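# Fork the loose switch into the yellow-taped rack slot

## Task

With the fork, lift the switch that is not screwed down and carry it onto the rack rails marked by yellow tape, sliding it all the way in. The rack is loose, so it must not tip beyond a slight amount (more tipping means failure) and it must finish in its original place.

## Robot and tools

Robot: a single arm with six joints (shoulder pan, shoulder lift, elbow, wrist 1, wrist 2, wrist 3). Its URDF root sits at (0, 0, +0.094) m in the scene frame, tilted very slightly. It carries a rigid steel lifting fork with no motor and no sensor. No number in any call drives the tool, and nothing in the results reports on it. A load stays on only through gravity, friction and the fork's shape.

Scene frame: the origin is on the table top directly under the arm's base. +z is up, and +y is to the left when you face along +x. All positions, velocities and targets in the results use this frame. All offsets run along its axes, and rotations turn about the Hand target's position.

Fork geometry: two flat blades, 240 mm long, 30 mm wide and 8 mm thick, with 110 mm between them. They point along the tool point's own -y axis. The tool point is in the gap between the blades, halfway along them, on the load-bearing face. The blade tips are 120 mm toward -y and the upright back legs 120 mm toward +y. The load faces look along the tool's -z, so the blades are level when the tool's +z points straight down. If the tips droop, the load slides off. A block about 10 cm from the last joint's axis sticks out toward the fork's -y and turns with it. A heavier load makes the tool point sag lower and tilt more than commanded. Compare the reported pose with what you sent and correct for it.

execute_actions(actions, cameras): actions is a list of actions. Each action is a table of up to 15 rows, one per 1/30 s control step. If the table has fewer than 15 rows, its last row repeats for the rest. There is one arm, so each row is a single list of 6 numbers in [-1, 1]: dx, dy, dz, rx, ry, rz. The row is an offset from the Hand target held at the start of that action, not from the previous row, and it runs along scene axes. For dx, dy, dz, 1.0 = 0.6 m. rx, ry, rz form one rotation vector, where 1.0 = 180 degrees. If dx, dy, dz together are longer than 1.0, they may be shortened along their line. Sending the same offset again moves the arm further. Each action takes 0.5 s. cameras takes names, ["all"] or []. With an empty actions list you get images, plus the scene number and task.

move(target, speed, blend, blocking, cameras): drives the tool point in a straight line toward an offset taken from the current Hand target. target is either one 6-number row scaled as above, or a list of up to 15 rows. Every row in the list is measured from the same starting Hand target, and the whole list shares 10 s. speed is the top path speed in m/s, from 0.002 to 3.2, default 0.25; turning is capped at twice that value in rad/s. You can give one speed per target. blend, in metres, rounds off the corners between listed targets. The default 0 makes the arm stop at each one. With blocking=false the call returns after about 0.5 s while the arm keeps moving. The path does not slow down for obstacles. At speed the tool lags and wanders, most of all with the arm stretched out. Keep the path away from the arm's own base, or the shoulder posture may flip. The result adds a move: line. done means the arm came to rest within 3 mm and 2 degrees. Other endings include off_target, moving, held (a check held back a step, or the clearance check stopped the path) and fault. limits=paced means the sent pose was clipped, and limits=held means steps were withheld. Neither done nor off_target tells you whether the arm is touching anything.

wait(seconds 0 to 10): the arm holds its last command. A move that is still running carries on, and the wait returns early when it finishes. stop(): brakes a running move, and it needs some distance to do so. zoom_image(camera, region=[x0, y0, x1, y1]): shows a closer view of the latest image from cam_head_left, cam_head_right or cam_wrist, all 672x504. The region can be at most 504 by 504 pixels, measured from the top-left. read_manual gives licence texts only. finished_scene(scene) ends scene 1 or 2 for good. Call it only when the switch is fully seated and will stay there.

Results: end_effector_position (m) and end_effector_quat_wxyz, velocities in m/s and rad/s, joint positions and torques, and the Hand target. The Hand target is your last commanded pose after clipping, and the next offsets count from it. The tool often stops a little short of it. A further action, even all zeros, asks for it again; otherwise send the remaining distance. "within noise" means a joint is effectively still. The reported pose can be off by a few centimetres. Torque readings include the arm's own weight, friction, drift and offsets.

Control notes: the commanded orientation is clipped to within 32 degrees of the measured one at each step. The motion trails commands by about 0.15 s. Joint speeds are capped at 2.09, 2.62 and 3.14 rad/s. With the wrist close to the first joint's axis, a small move can swing the whole arm.

Avoid: contact force near 150 N (±25) or contact torque at the limits (293, 293, 133, 49.8, 49.8, 49.8 N m). Either stops the arm for 10 s, and a held load counts toward these. This arm is stiff, so aiming even slightly past a firm contact can trigger a fault. Approach slowly, and to release a push, command the target back behind the tool point. Motors warn at 70 °C and brake at 85 °C when holding loads, reaching far or pushing. Also avoid fast hits, dropping the switch from any height, tipping or shoving the loose rack, and anything landing off the table. Keep the blades level while carrying. Lower the fork below the switch, lift, slide the switch along the taped rails until it is fully in, then lower the fork gently and draw it back out.

Each tool is called after "Call:" by a JSON object that holds its "op" and its "data".

## Session

Call:
{"op": "execute_actions", "data": {"actions": []}}

Scene clock: 0.00 s.
end_effector_position=(+0.6600, +0.2529, +0.3169) end_effector_quat_wxyz=(+0.049, +0.971, +0.235, +0.002)
Joint positions: [3.144 -1.402 1.911 -2.097 -1.658 1.049]
Joint velocities: within noise
Joint torques (N m): no reading
Hand target: +0.6600, +0.2529, +0.3169; +0.049, +0.971, +0.235, +0.002

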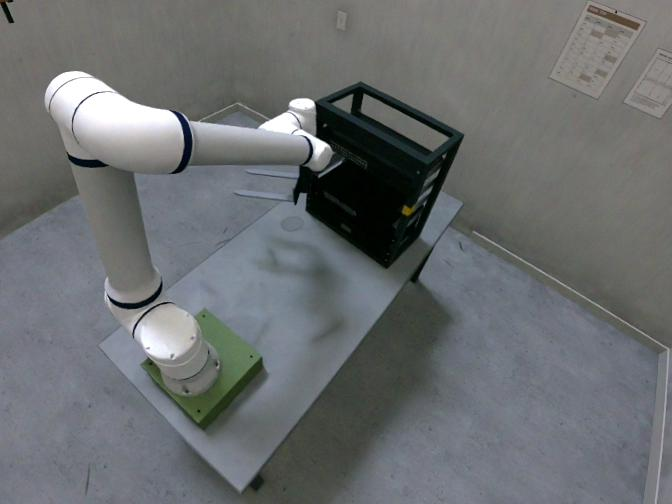

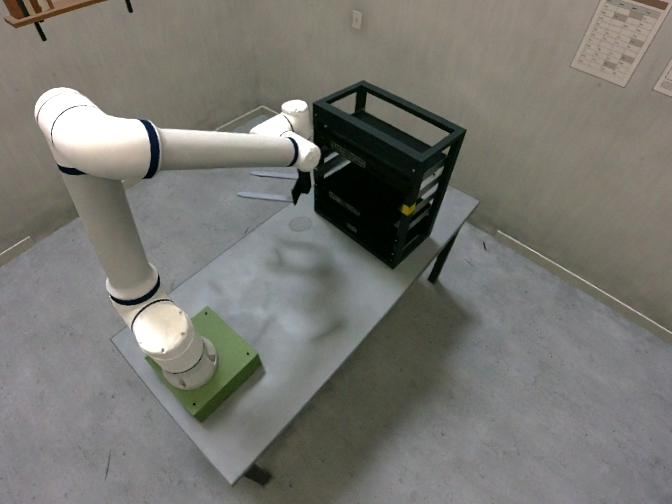

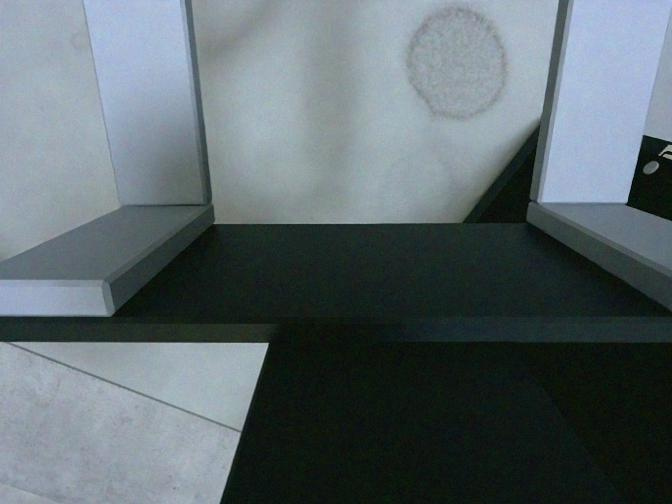

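Call:
{"op": "zoom_image", "data": {"camera": "cam_head_right", "region": [230, 60, 490, 280]}}

Call:
{"op": "zoom_image", "data": {"camera": "cam_head_left", "region": [230, 60, 490, 280]}}

Scaled by 1.938.

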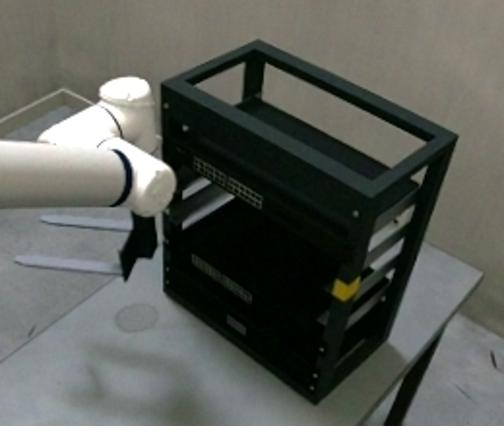

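Scaled by 1.938.

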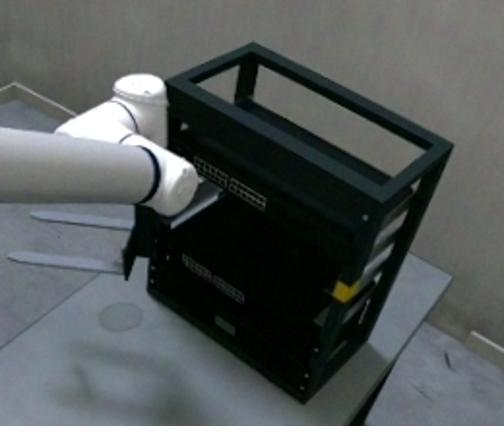

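Call:
{"op": "zoom_image", "data": {"camera": "cam_head_right", "region": [310, 120, 400, 200]}}

Call:
{"op": "zoom_image", "data": {"camera": "cam_head_right", "region": [370, 130, 450, 270]}}

Call:
{"op": "zoom_image", "data": {"camera": "cam_head_right", "region": [310, 180, 400, 270]}}

Scaled by 5.600.

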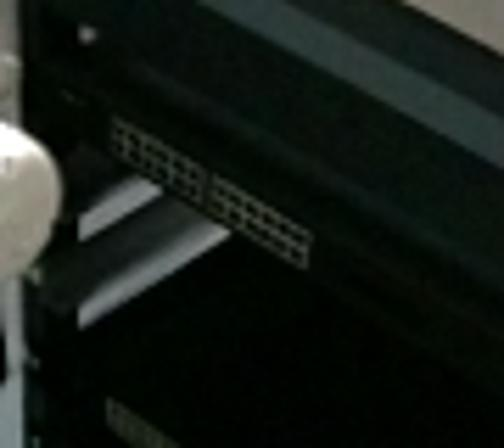

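Scaled by 3.600.

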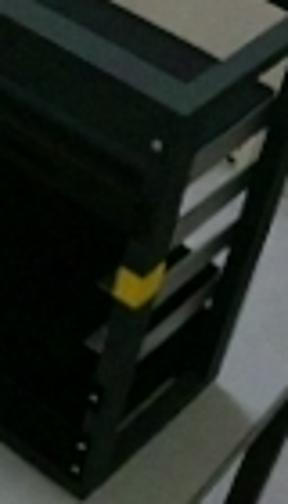

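Scaled by 5.600.

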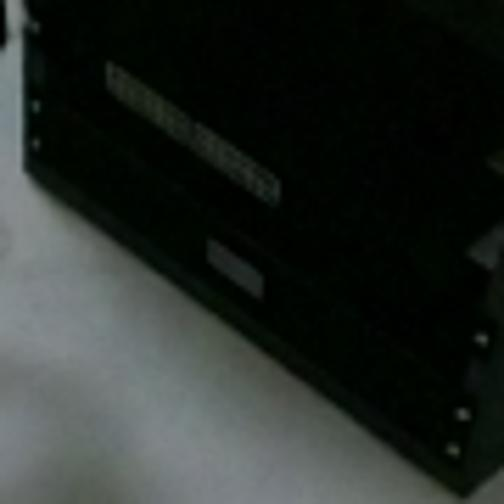

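Call:
{"op": "move", "data": {"target": [-0.267, 0.328, 0.222, 0.027, -0.0264, -0.668], "speed": 0.5, "cameras": ["all"]}}

Scene clock: 102.60 s.
end_effector_position=(+0.4998, +0.4497, +0.4501) end_effector_quat_wxyz=(+0.000, +0.688, -0.726, +0.000)
Joint positions: [3.776 -1.767 2.024 -1.821 -1.558 3.784]
Joint torques (N m): [11.77 -27.08 -99.81 -4.96 -3.33 3.38]
Hand target: +0.4998, +0.4497, +0.4501; +0.000, +0.688, -0.726, +0.000
Off the commanded pose: 0.000 m, 0 deg.
move: done
camera_calibration:
cam_wrist: T_world_to_cam=[[-0.0666811, -0.997409, -0.0269955, 0.503563], [-0.936608, 0.0532432, 0.346309, 0.159661], [-0.343975, 0.0483765, -0.937732, 0.666574], [0, 0, 0, 1]] pos_world=[0.412402, 0.461511, 0.583369]

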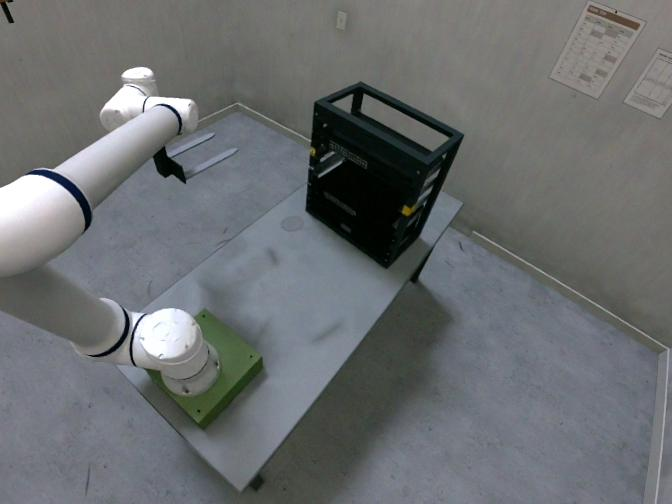

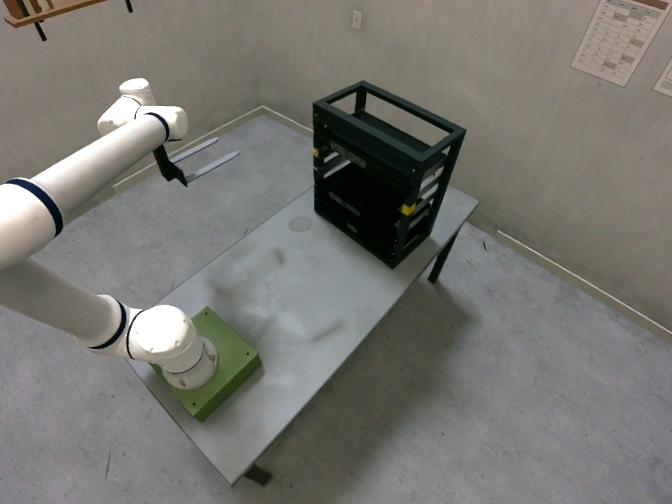

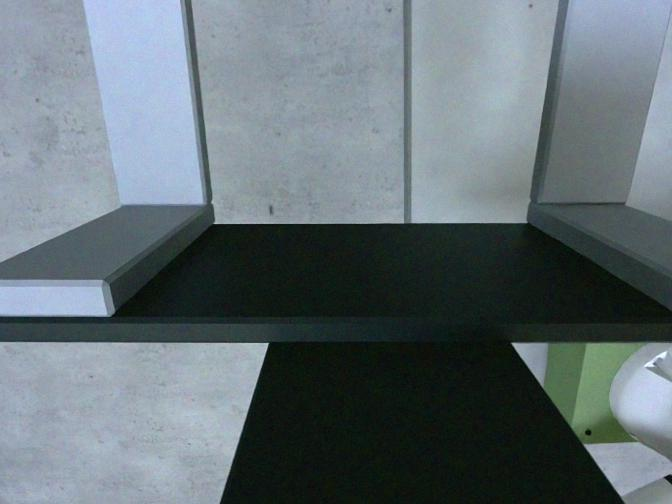

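Call:
{"op": "zoom_image", "data": {"camera": "cam_head_right", "region": [305, 90, 385, 150]}}

Call:
{"op": "zoom_image", "data": {"camera": "cam_head_right", "region": [305, 140, 365, 220]}}

Call:
{"op": "zoom_image", "data": {"camera": "cam_head_left", "region": [300, 90, 380, 150]}}

Call:
{"op": "zoom_image", "data": {"camera": "cam_head_left", "region": [300, 130, 360, 210]}}

Call:
{"op": "zoom_image", "data": {"camera": "cam_head_left", "region": [380, 140, 450, 210]}}

Scaled by 6.300.

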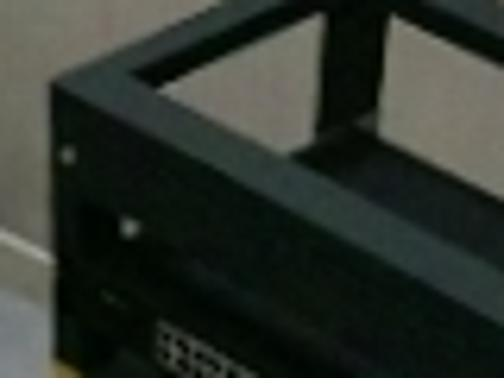

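Scaled by 6.300.

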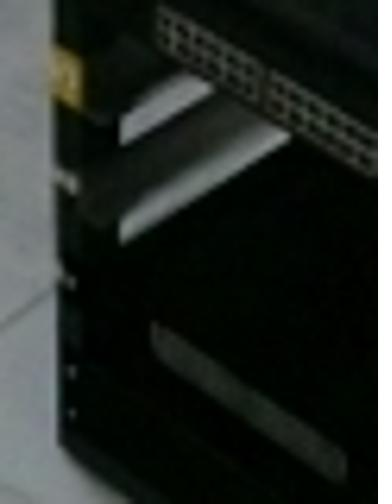

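Scaled by 6.300.

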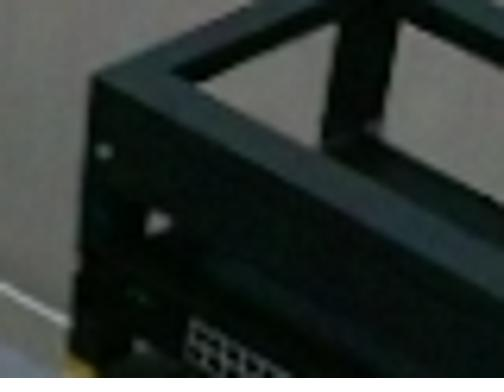

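Scaled by 6.300.

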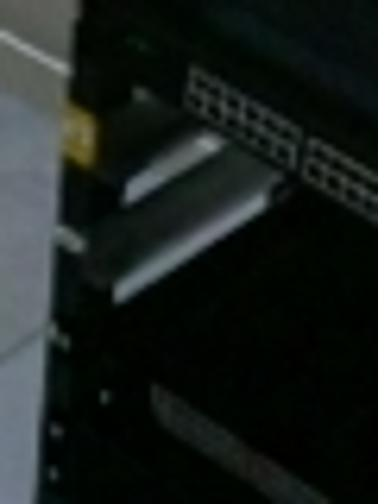

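Scaled by 7.200.

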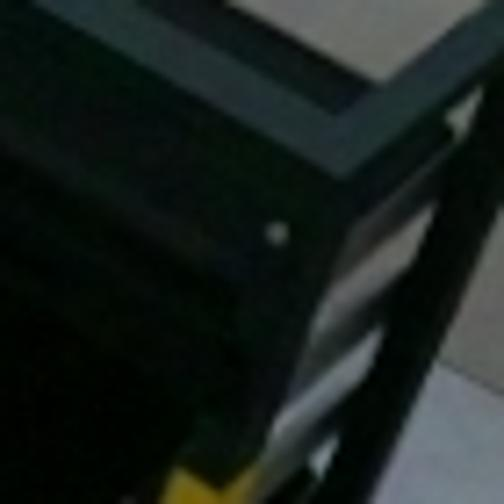

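Call:
{"op": "move", "data": {"target": [0.2, -0.717, 0.125, -0.0285, -0.499, 0], "speed": 0.5, "cameras": ["all"]}}

Scene clock: 141.70 s.
end_effector_position=(+0.6198, +0.0195, +0.5251) end_effector_quat_wxyz=(+0.485, -0.487, +0.513, -0.515)
Joint positions: [2.723 -1.065 2.674 -4.736 -1.162 3.138]
Joint torques (N m): [-22.2 -40.66 -18.61 -9.56 1.61 3.4]
Hand target: +0.6198, +0.0195, +0.5251; +0.485, -0.486, +0.513, -0.515
Off the commanded pose: 0.000 m, 0 deg.
move: done
camera_calibration:
cam_wrist: T_world_to_cam=[[-0.0301964, -0.999494, -0.00996948, 0.0529965], [-0.346557, 0.0198244, -0.937819, 0.57816], [0.937543, -0.0248638, -0.346981, -0.304005], [0, 0, 0, 1]] pos_world=[0.486984, 0.0339493, 0.437254]

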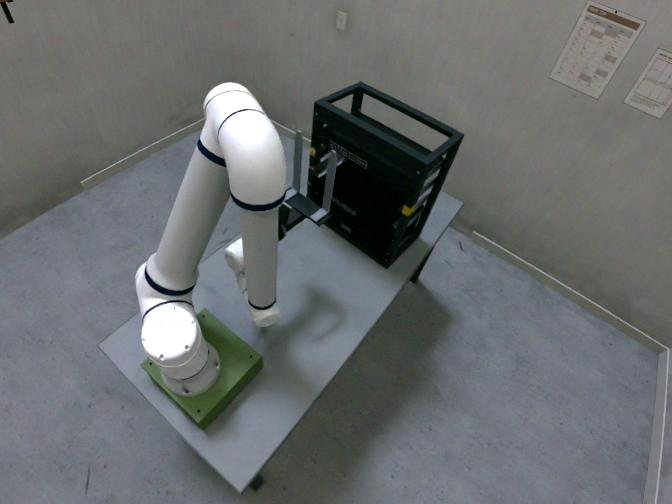

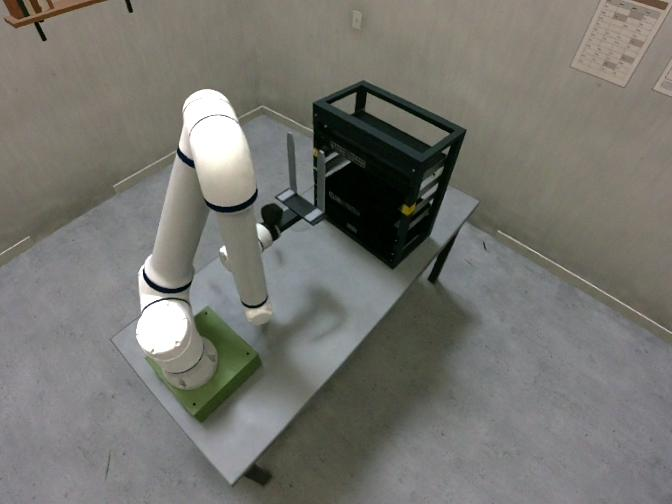

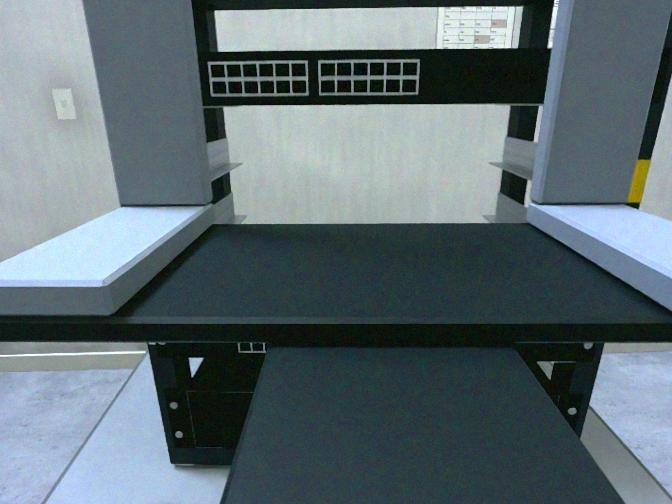

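Call:
{"op": "move", "data": {"target": [0.13, -0.233, -0.11, 0, 0, 0], "speed": 0.3, "cameras": ["cam_wrist"]}}

Scene clock: 159.63 s.
end_effector_position=(+0.6976, -0.1201, +0.4591) end_effector_quat_wxyz=(+0.485, -0.486, +0.513, -0.515)
Joint positions: [2.496 -0.87 2.475 -4.73 -0.935 3.134]
Joint torques (N m): [-22.31 -57.94 -18.89 -3.71 1.84 -1.82]
Hand target: +0.6978, -0.1203, +0.4591; +0.485, -0.486, +0.513, -0.515
Off the commanded pose: 0.000 m, 0 deg.
move: done
camera_calibration:
cam_wrist: T_world_to_cam=[[-0.0301945, -0.999494, -0.0099801, -0.0848358], [-0.346349, 0.0198281, -0.937896, 0.545939], [0.93762, -0.0248627, -0.346772, -0.403532], [0, 0, 0, 1]] pos_world=[0.564883, -0.105651, 0.371254]
Images, in order (width x height): cam_wrist 672x504.

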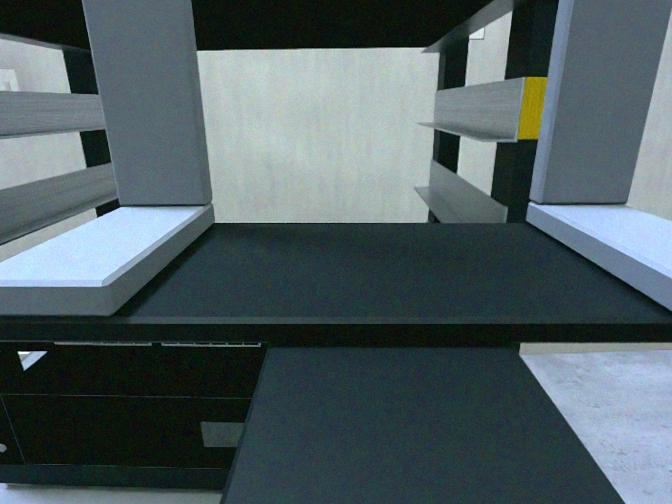

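Call:
{"op": "zoom_image", "data": {"camera": "cam_wrist", "region": [400, 0, 570, 230]}}

Call:
{"op": "zoom_image", "data": {"camera": "cam_wrist", "region": [0, 20, 130, 250]}}

Scaled by 2.191.

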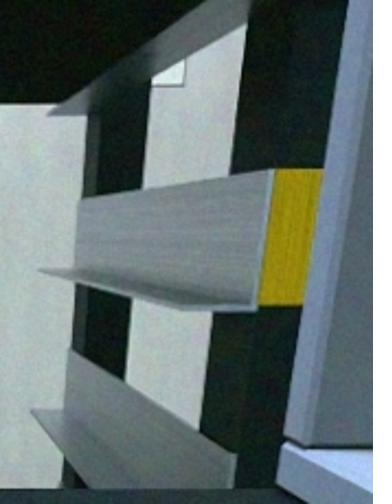

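Scaled by 2.191.

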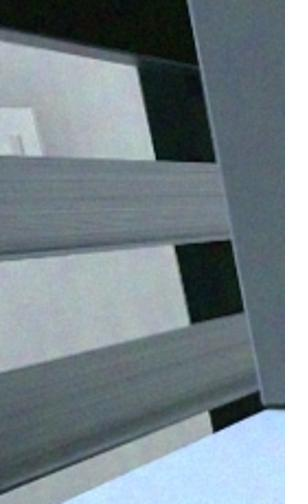

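Call:
{"op": "zoom_image", "data": {"camera": "cam_wrist", "region": [70, 0, 230, 120]}}

Call:
{"op": "zoom_image", "data": {"camera": "cam_wrist", "region": [70, 110, 230, 230]}}

Call:
{"op": "zoom_image", "data": {"camera": "cam_wrist", "region": [512, 0, 672, 120]}}

Call:
{"op": "zoom_image", "data": {"camera": "cam_wrist", "region": [512, 110, 672, 230]}}

Scaled by 3.150.

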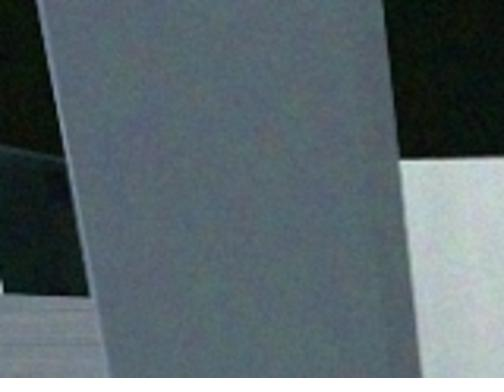

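Scaled by 3.150.

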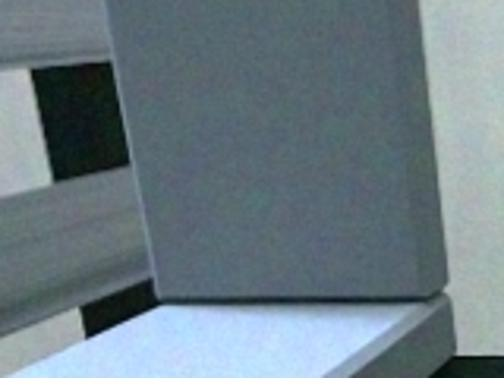

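Scaled by 3.150.

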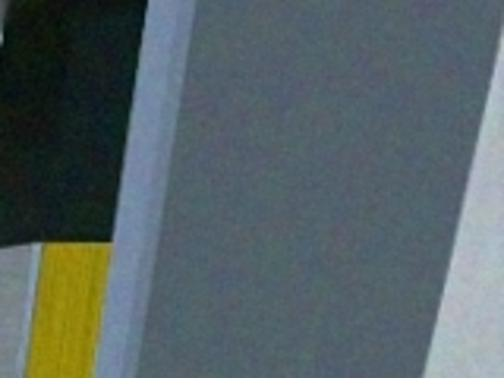

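Scaled by 3.150.

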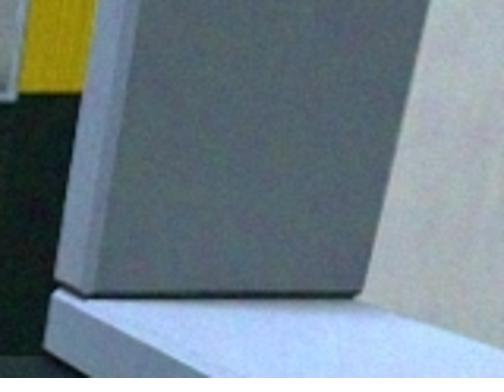

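Call:
{"op": "zoom_image", "data": {"camera": "cam_wrist", "region": [0, 300, 80, 360]}}

Call:
{"op": "zoom_image", "data": {"camera": "cam_wrist", "region": [592, 300, 672, 360]}}

Call:
{"op": "zoom_image", "data": {"camera": "cam_wrist", "region": [0, 440, 240, 504]}}

Scaled by 6.300.

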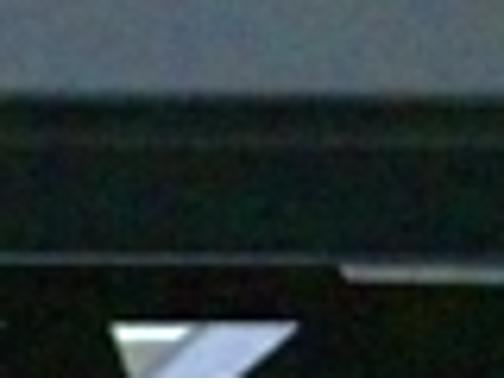

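Scaled by 6.300.

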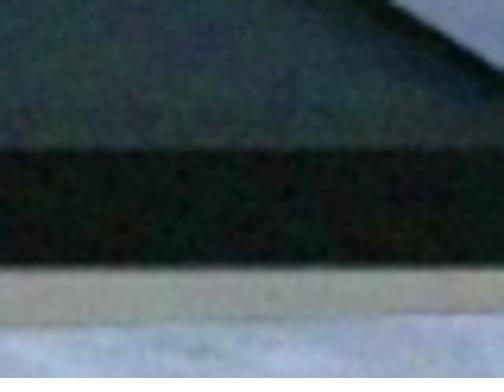

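Scaled by 2.100.

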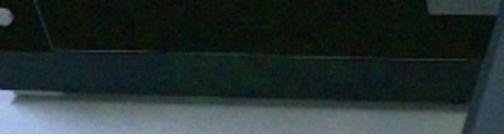

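Call:
{"op": "move", "data": {"target": [0.1663, -0.01047, 0, 0, 0, 0], "speed": 0.2, "cameras": ["cam_wrist"]}}

Call:
{"op": "zoom_image", "data": {"camera": "cam_wrist", "region": [370, 0, 560, 230]}}

Scene clock: 264.40 s.
end_effector_position=(+0.7974, -0.1266, +0.4591) end_effector_quat_wxyz=(+0.485, -0.486, +0.513, -0.515)
Joint positions: [2.62 -0.853 2.285 -4.557 -1.059 3.137]
Joint torques (N m): [11.28 -69.93 -34.26 -3.76 -2.7 3.43]
Hand target: +0.7976, -0.1266, +0.4591; +0.485, -0.486, +0.513, -0.515
Off the commanded pose: 0.000 m, 0 deg.
move: done
camera_calibration:
cam_wrist: T_world_to_cam=[[-0.0301945, -0.999494, -0.0099801, -0.0883221], [-0.346349, 0.0198281, -0.937896, 0.580599], [0.93762, -0.0248627, -0.346772, -0.497174], [0, 0, 0, 1]] pos_world=[0.664583, -0.112151, 0.371254]
Images, in order (width x height): cam_wrist 672x504.

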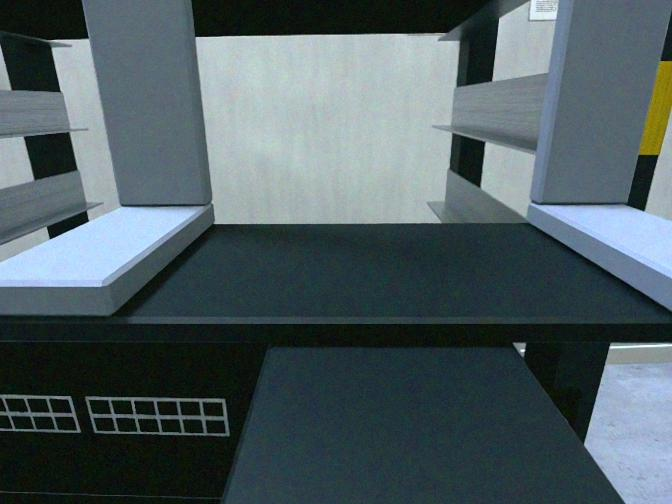

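Scaled by 2.191.

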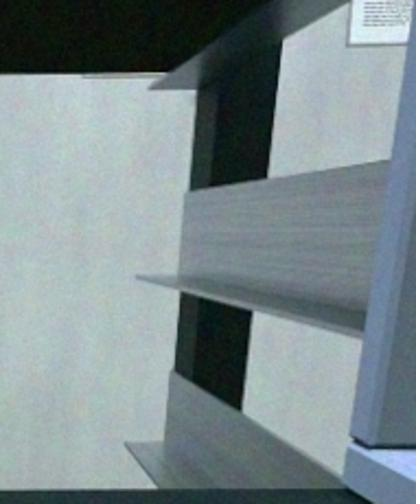

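Call:
{"op": "move", "data": {"target": [-0.2293, 0.2243, -0.0902, 0.0307, 0.4993, -0.0023], "speed": 0.5, "cameras": ["all"]}}

Scene clock: 321.40 s.
end_effector_position=(+0.6600, +0.0080, +0.4050) end_effector_quat_wxyz=(+0.000, +0.685, -0.729, +0.000) end_effector_velocity=(-0.001, +0.000, -0.001) end_effector_angular_velocity=(+0.001, +0.005, +0.000)
Joint positions: [2.865 -1.853 2.176 -1.879 -1.569 2.881]
Joint velocities: [0.001 0.001 -0.001 0.005 0 0.001]
Joint torques (N m): [9.43 -16.74 -97.46 -5.39 -2.03 3.45]
Hand target: +0.6600, +0.0080, +0.4049; +0.000, +0.685, -0.729, +0.000
Off the commanded pose: 0.000 m, 0 deg.
move: done
camera_calibration:
cam_wrist: T_world_to_cam=[[-0.0758394, -0.996764, -0.0266342, 0.0783217], [-0.935699, 0.0619124, 0.347325, 0.347777], [-0.344553, 0.0512626, -0.937366, 0.70098], [0, 0, 0, 1]] pos_world=[0.572879, 0.0206026, 0.538369]

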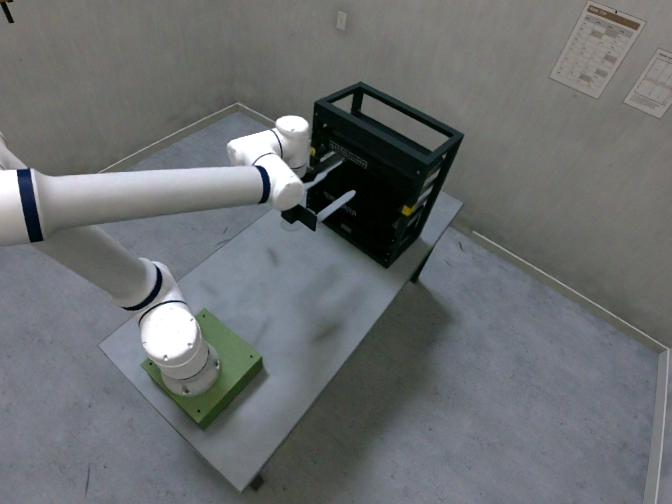

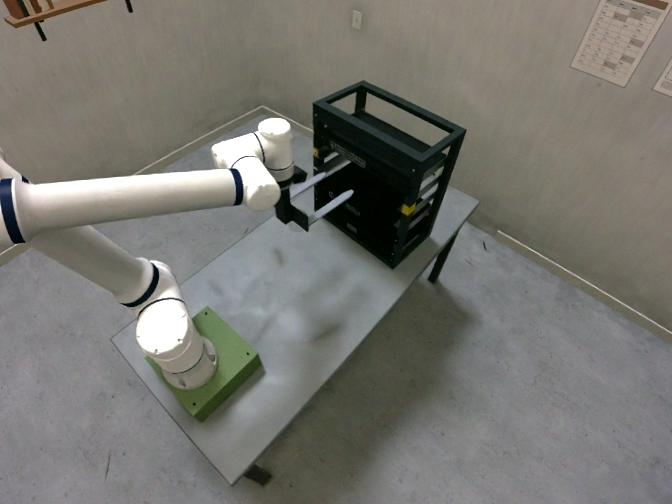

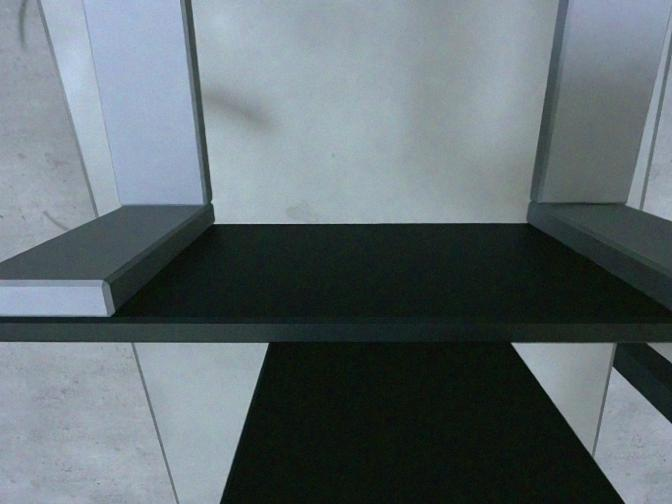

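Call:
{"op": "zoom_image", "data": {"camera": "cam_head_right", "region": [270, 110, 450, 270]}}

Call:
{"op": "zoom_image", "data": {"camera": "cam_head_left", "region": [270, 110, 450, 270]}}

Scaled by 2.800.

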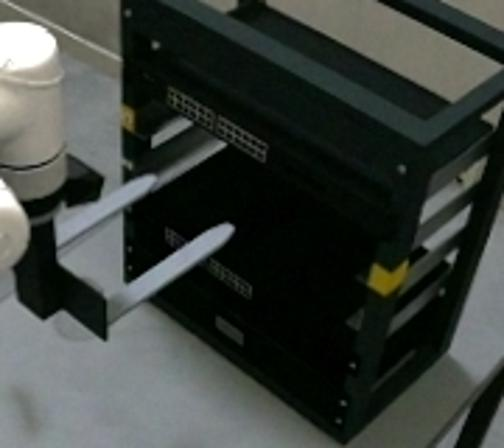

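Scaled by 2.800.

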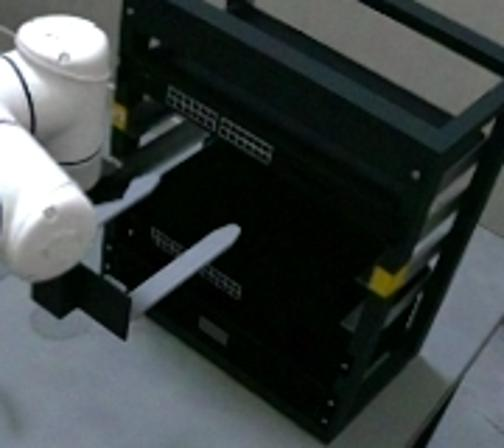

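Call:
{"op": "zoom_image", "data": {"camera": "cam_head_right", "region": [280, 150, 360, 240]}}

Call:
{"op": "zoom_image", "data": {"camera": "cam_head_left", "region": [290, 150, 370, 240]}}

Scaled by 5.600.

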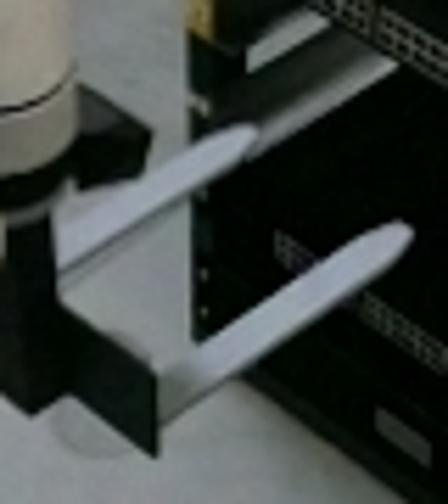

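Scaled by 5.600.

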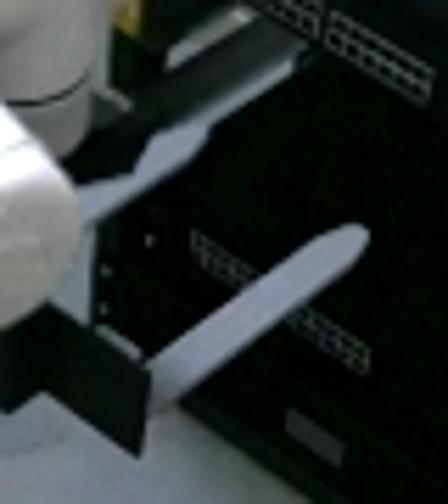

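Call:
{"op": "move", "data": {"target": [[0.0333, -0.0208, 0, 0, 0, -0.00056], [0.43, -0.0472, 0, 0, 0, -0.00056]], "speed": [0.15, 0.15], "blend": [0.005, 0], "cameras": ["all"]}}

Call:
{"op": "zoom_image", "data": {"camera": "cam_head_right", "region": [290, 90, 450, 250]}}

Call:
{"op": "zoom_image", "data": {"camera": "cam_head_left", "region": [290, 90, 450, 250]}}

Scene clock: 404.90 s.
end_effector_position=(+0.9178, -0.0203, +0.4050) end_effector_quat_wxyz=(+0.000, +0.684, -0.730, +0.000)
Joint positions: [2.939 -1.401 1.759 -1.914 -1.568 2.957]
Joint torques (N m): [9.62 -65 -96.87 -4.84 -1.2 3.26]
Hand target: +0.9180, -0.0203, +0.4049; +0.000, +0.684, -0.730, +0.000
Off the commanded pose: 0.000 m, 0 deg.
move: done
camera_calibration:
cam_wrist: T_world_to_cam=[[-0.0776818, -0.996621, -0.0266994, 0.0714284], [-0.935484, 0.0636043, 0.347598, 0.590423], [-0.344725, 0.0519789, -0.937263, 0.791337], [0, 0, 0, 1]] pos_world=[0.830674, -0.00749933, 0.538368]

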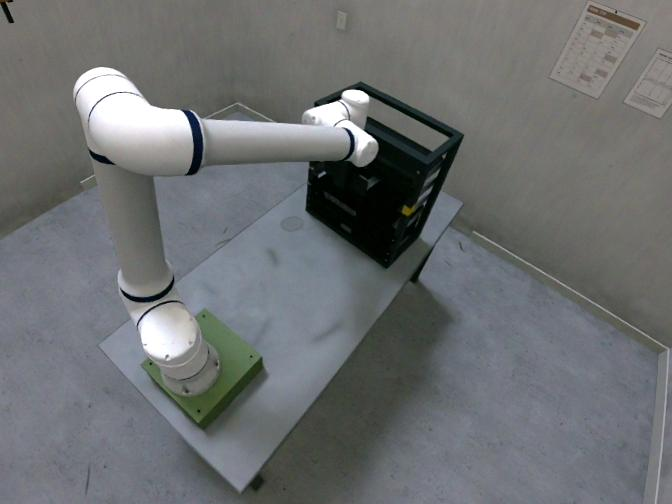

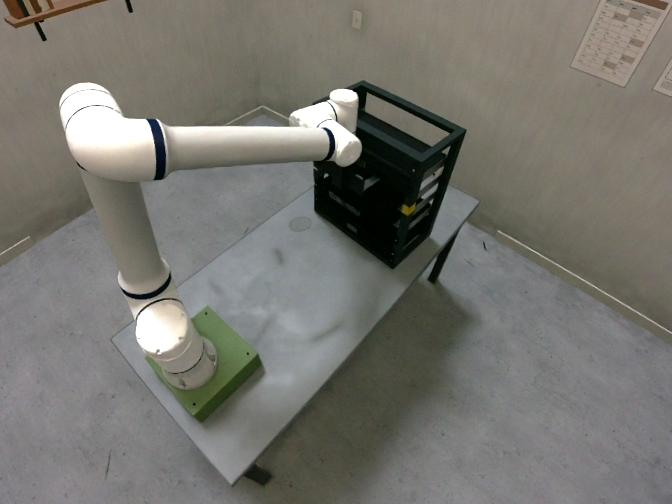

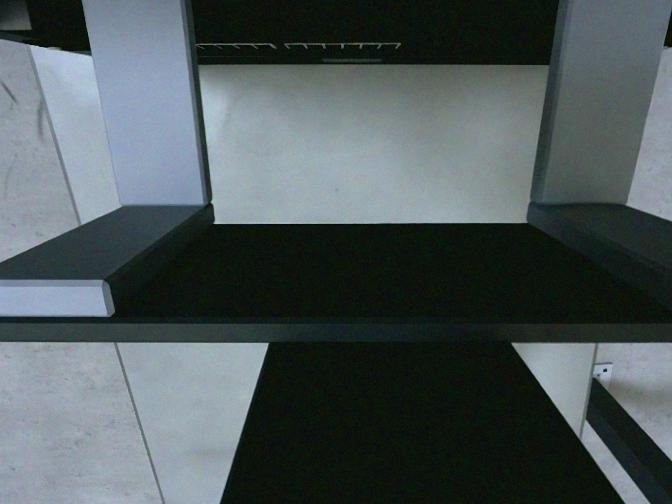

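Scaled by 3.150.

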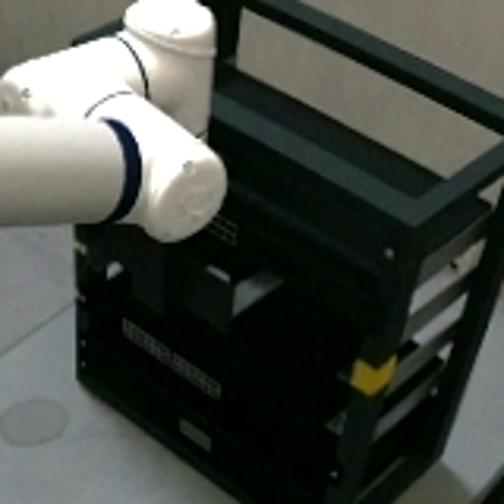

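Scaled by 3.150.

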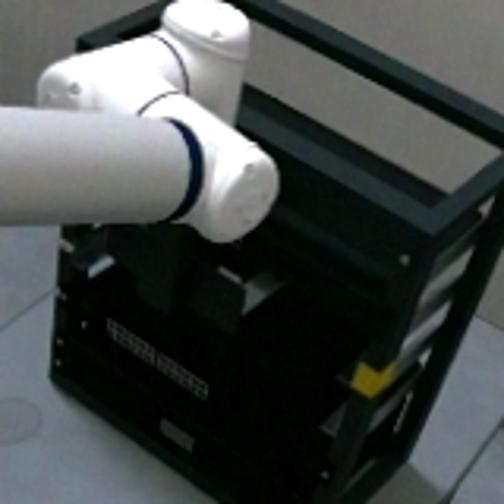

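Call:
{"op": "zoom_image", "data": {"camera": "cam_wrist", "region": [190, 30, 370, 90]}}

Call:
{"op": "zoom_image", "data": {"camera": "cam_wrist", "region": [380, 30, 560, 90]}}

Call:
{"op": "zoom_image", "data": {"camera": "cam_wrist", "region": [0, 0, 200, 100]}}

Scaled by 2.800.

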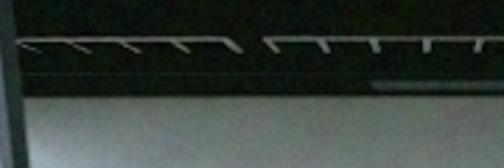

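Scaled by 2.800.

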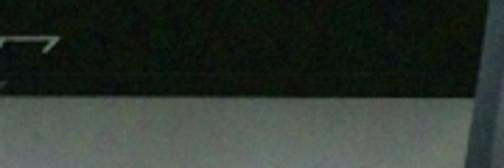

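Scaled by 2.520.

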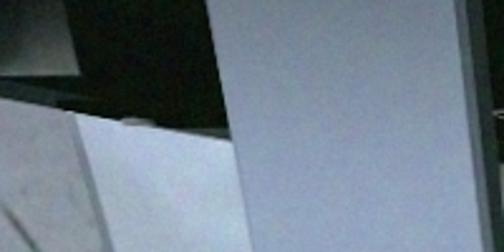

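Call:
{"op": "move", "data": {"target": [0.0083, -0.00055, 0.0333, 0, 0, -0.0006], "speed": 0.05}}

Call:
{"op": "move", "data": {"target": [0, 0, 0.01, 0, 0, 0], "speed": 0.03}}

Scene clock: 432.40 s.
end_effector_position=(+0.9229, -0.0206, +0.4248) end_effector_quat_wxyz=(+0.000, +0.683, -0.730, +0.000)
Joint positions: [2.94 -1.403 1.725 -1.878 -1.568 2.96]
Joint torques (N m): [9.12 -94.14 -99.32 -5.38 0.77 3.27]
Hand target: +0.9230, -0.0206, +0.4249; +0.000, +0.683, -0.730, +0.000
Off the commanded pose: 0.000 m, 0 deg.
move: done

Scene clock: 433.13 s.
end_effector_position=(+0.9230, -0.0206, +0.4307) end_effector_quat_wxyz=(+0.000, +0.683, -0.730, +0.000)
Joint positions: [2.94 -1.406 1.718 -1.868 -1.568 2.96]
Joint torques (N m): [6.22 -93.21 -97.7 -4.94 0.73 2.72]
Hand target: +0.9230, -0.0206, +0.4309; +0.000, +0.683, -0.730, +0.000
Off the commanded pose: 0.000 m, 0 deg.
move: done

Call:
{"op": "move", "data": {"target": [0, 0, 0.0067, 0, 0, 0], "speed": 0.02}}

Call:
{"op": "move", "data": {"target": [0, 0, 0.005, 0, 0, 0], "speed": 0.02}}

Scene clock: 435.57 s.
end_effector_position=(+0.9230, -0.0206, +0.4348) end_effector_quat_wxyz=(+0.000, +0.683, -0.730, +0.000)
Joint positions: [2.94 -1.408 1.713 -1.86 -1.568 2.96]
Joint torques (N m): [-12.75 -92.68 -99.01 -5.17 0.3 -1.22]
Hand target: +0.9230, -0.0206, +0.4349; +0.000, +0.683, -0.730, +0.000
Off the commanded pose: 0.000 m, 0 deg.
move: done

Scene clock: 436.27 s.
end_effector_position=(+0.9230, -0.0206, +0.4378) end_effector_quat_wxyz=(+0.000, +0.683, -0.730, +0.000)
Joint positions: [2.94 -1.409 1.709 -1.855 -1.568 2.96]
Joint torques (N m): [-15.28 -92.82 -98.22 -5.09 0.44 -1.49]
Hand target: +0.9230, -0.0206, +0.4379; +0.000, +0.683, -0.730, +0.000
Off the commanded pose: 0.000 m, 0 deg.
move: done

Call:
{"op": "move", "data": {"target": [0, 0, 0.005, 0, 0, 0], "speed": 0.02}}

Call:
{"op": "move", "data": {"target": [0, 0, 0.005, 0, 0, 0], "speed": 0.02}}

Call:
{"op": "move", "data": {"target": [0, 0, 0.005, 0, 0, 0], "speed": 0.02, "cameras": ["cam_head_left", "cam_head_right"]}}

Scene clock: 439.47 s.
end_effector_position=(+0.9229, -0.0206, +0.4408) end_effector_quat_wxyz=(+0.000, +0.683, -0.730, +0.000)
Joint positions: [2.94 -1.41 1.705 -1.85 -1.568 2.96]
Joint torques (N m): [-15.8 -108.03 -120.56 -11.1 -0.29 -1.59]
Hand target: +0.9230, -0.0206, +0.4409; +0.000, +0.683, -0.730, +0.000
Off the commanded pose: 0.000 m, 0 deg.
move: done

Scene clock: 440.17 s.
end_effector_position=(+0.9230, -0.0206, +0.4438) end_effector_quat_wxyz=(+0.000, +0.683, -0.730, +0.000)
Joint positions: [2.94 -1.412 1.701 -1.845 -1.568 2.96]
Joint torques (N m): [-15.14 -129.17 -141.2 -17.82 -0.36 -1.46]
Hand target: +0.9230, -0.0206, +0.4439; +0.000, +0.683, -0.730, +0.000
Off the commanded pose: 0.000 m, 0 deg.
move: done

Scene clock: 440.87 s.
end_effector_position=(+0.9229, -0.0206, +0.4468) end_effector_quat_wxyz=(+0.000, +0.683, -0.730, +0.000)
Joint positions: [2.94 -1.413 1.697 -1.839 -1.568 2.96]
Joint torques (N m): [-15.31 -129.51 -141.77 -18.28 -0.52 -1.59]
Hand target: +0.9230, -0.0206, +0.4469; +0.000, +0.683, -0.730, +0.000
Off the commanded pose: 0.000 m, 0 deg.
move: done
Images, in order (width x height): cam_head_left 672x504, cam_head_right 672x504.

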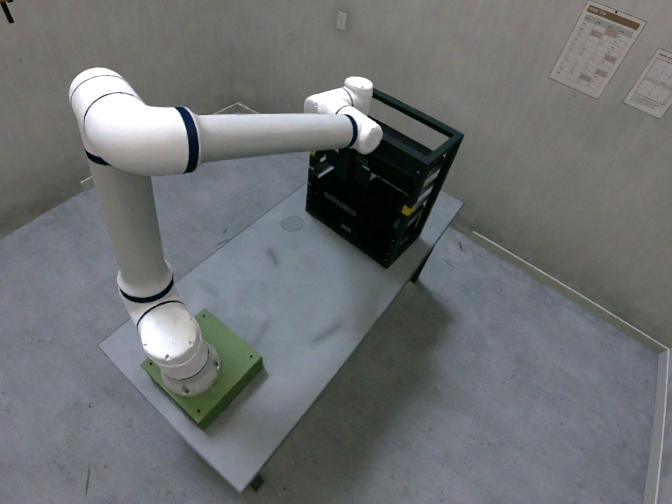

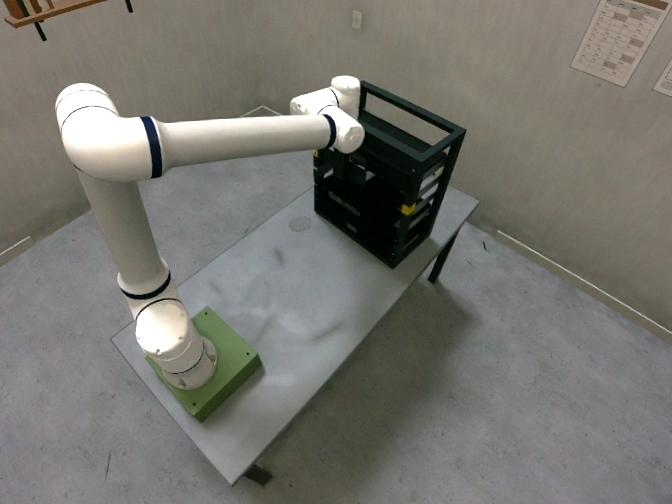

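Call:
{"op": "zoom_image", "data": {"camera": "cam_head_right", "region": [330, 110, 470, 230]}}

Call:
{"op": "zoom_image", "data": {"camera": "cam_head_left", "region": [330, 110, 470, 230]}}

Scaled by 3.600.

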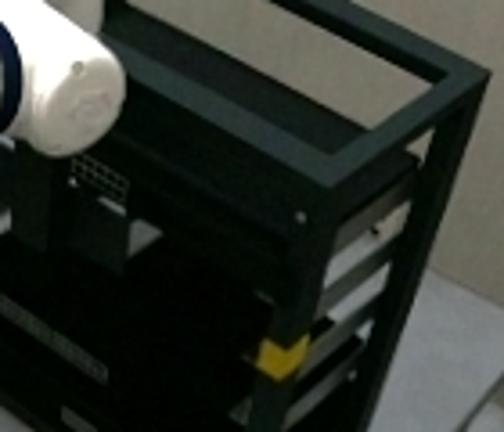

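Scaled by 3.600.

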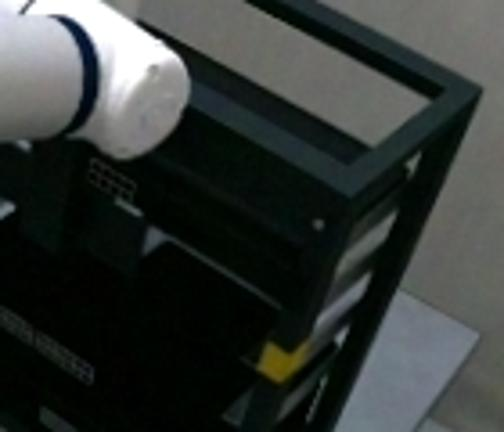

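Call:
{"op": "zoom_image", "data": {"camera": "cam_head_right", "region": [310, 120, 400, 200]}}

Call:
{"op": "zoom_image", "data": {"camera": "cam_head_left", "region": [340, 120, 430, 200]}}

Scaled by 5.600.

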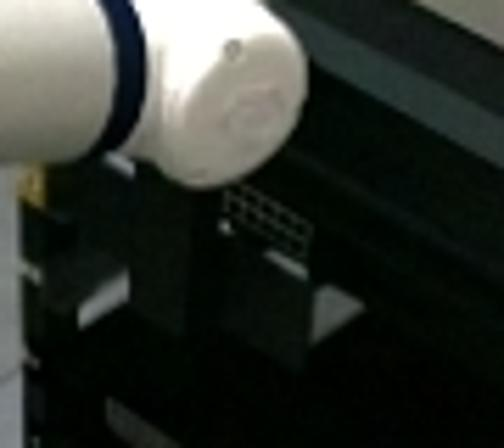

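Scaled by 5.600.

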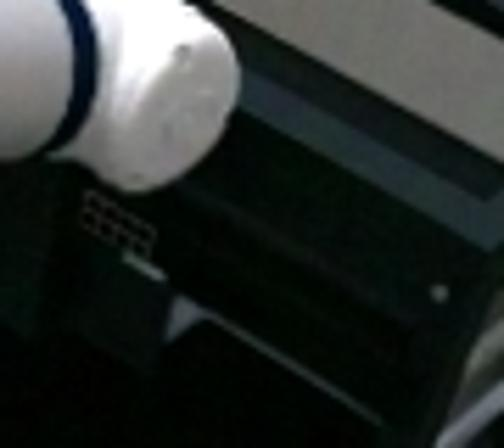

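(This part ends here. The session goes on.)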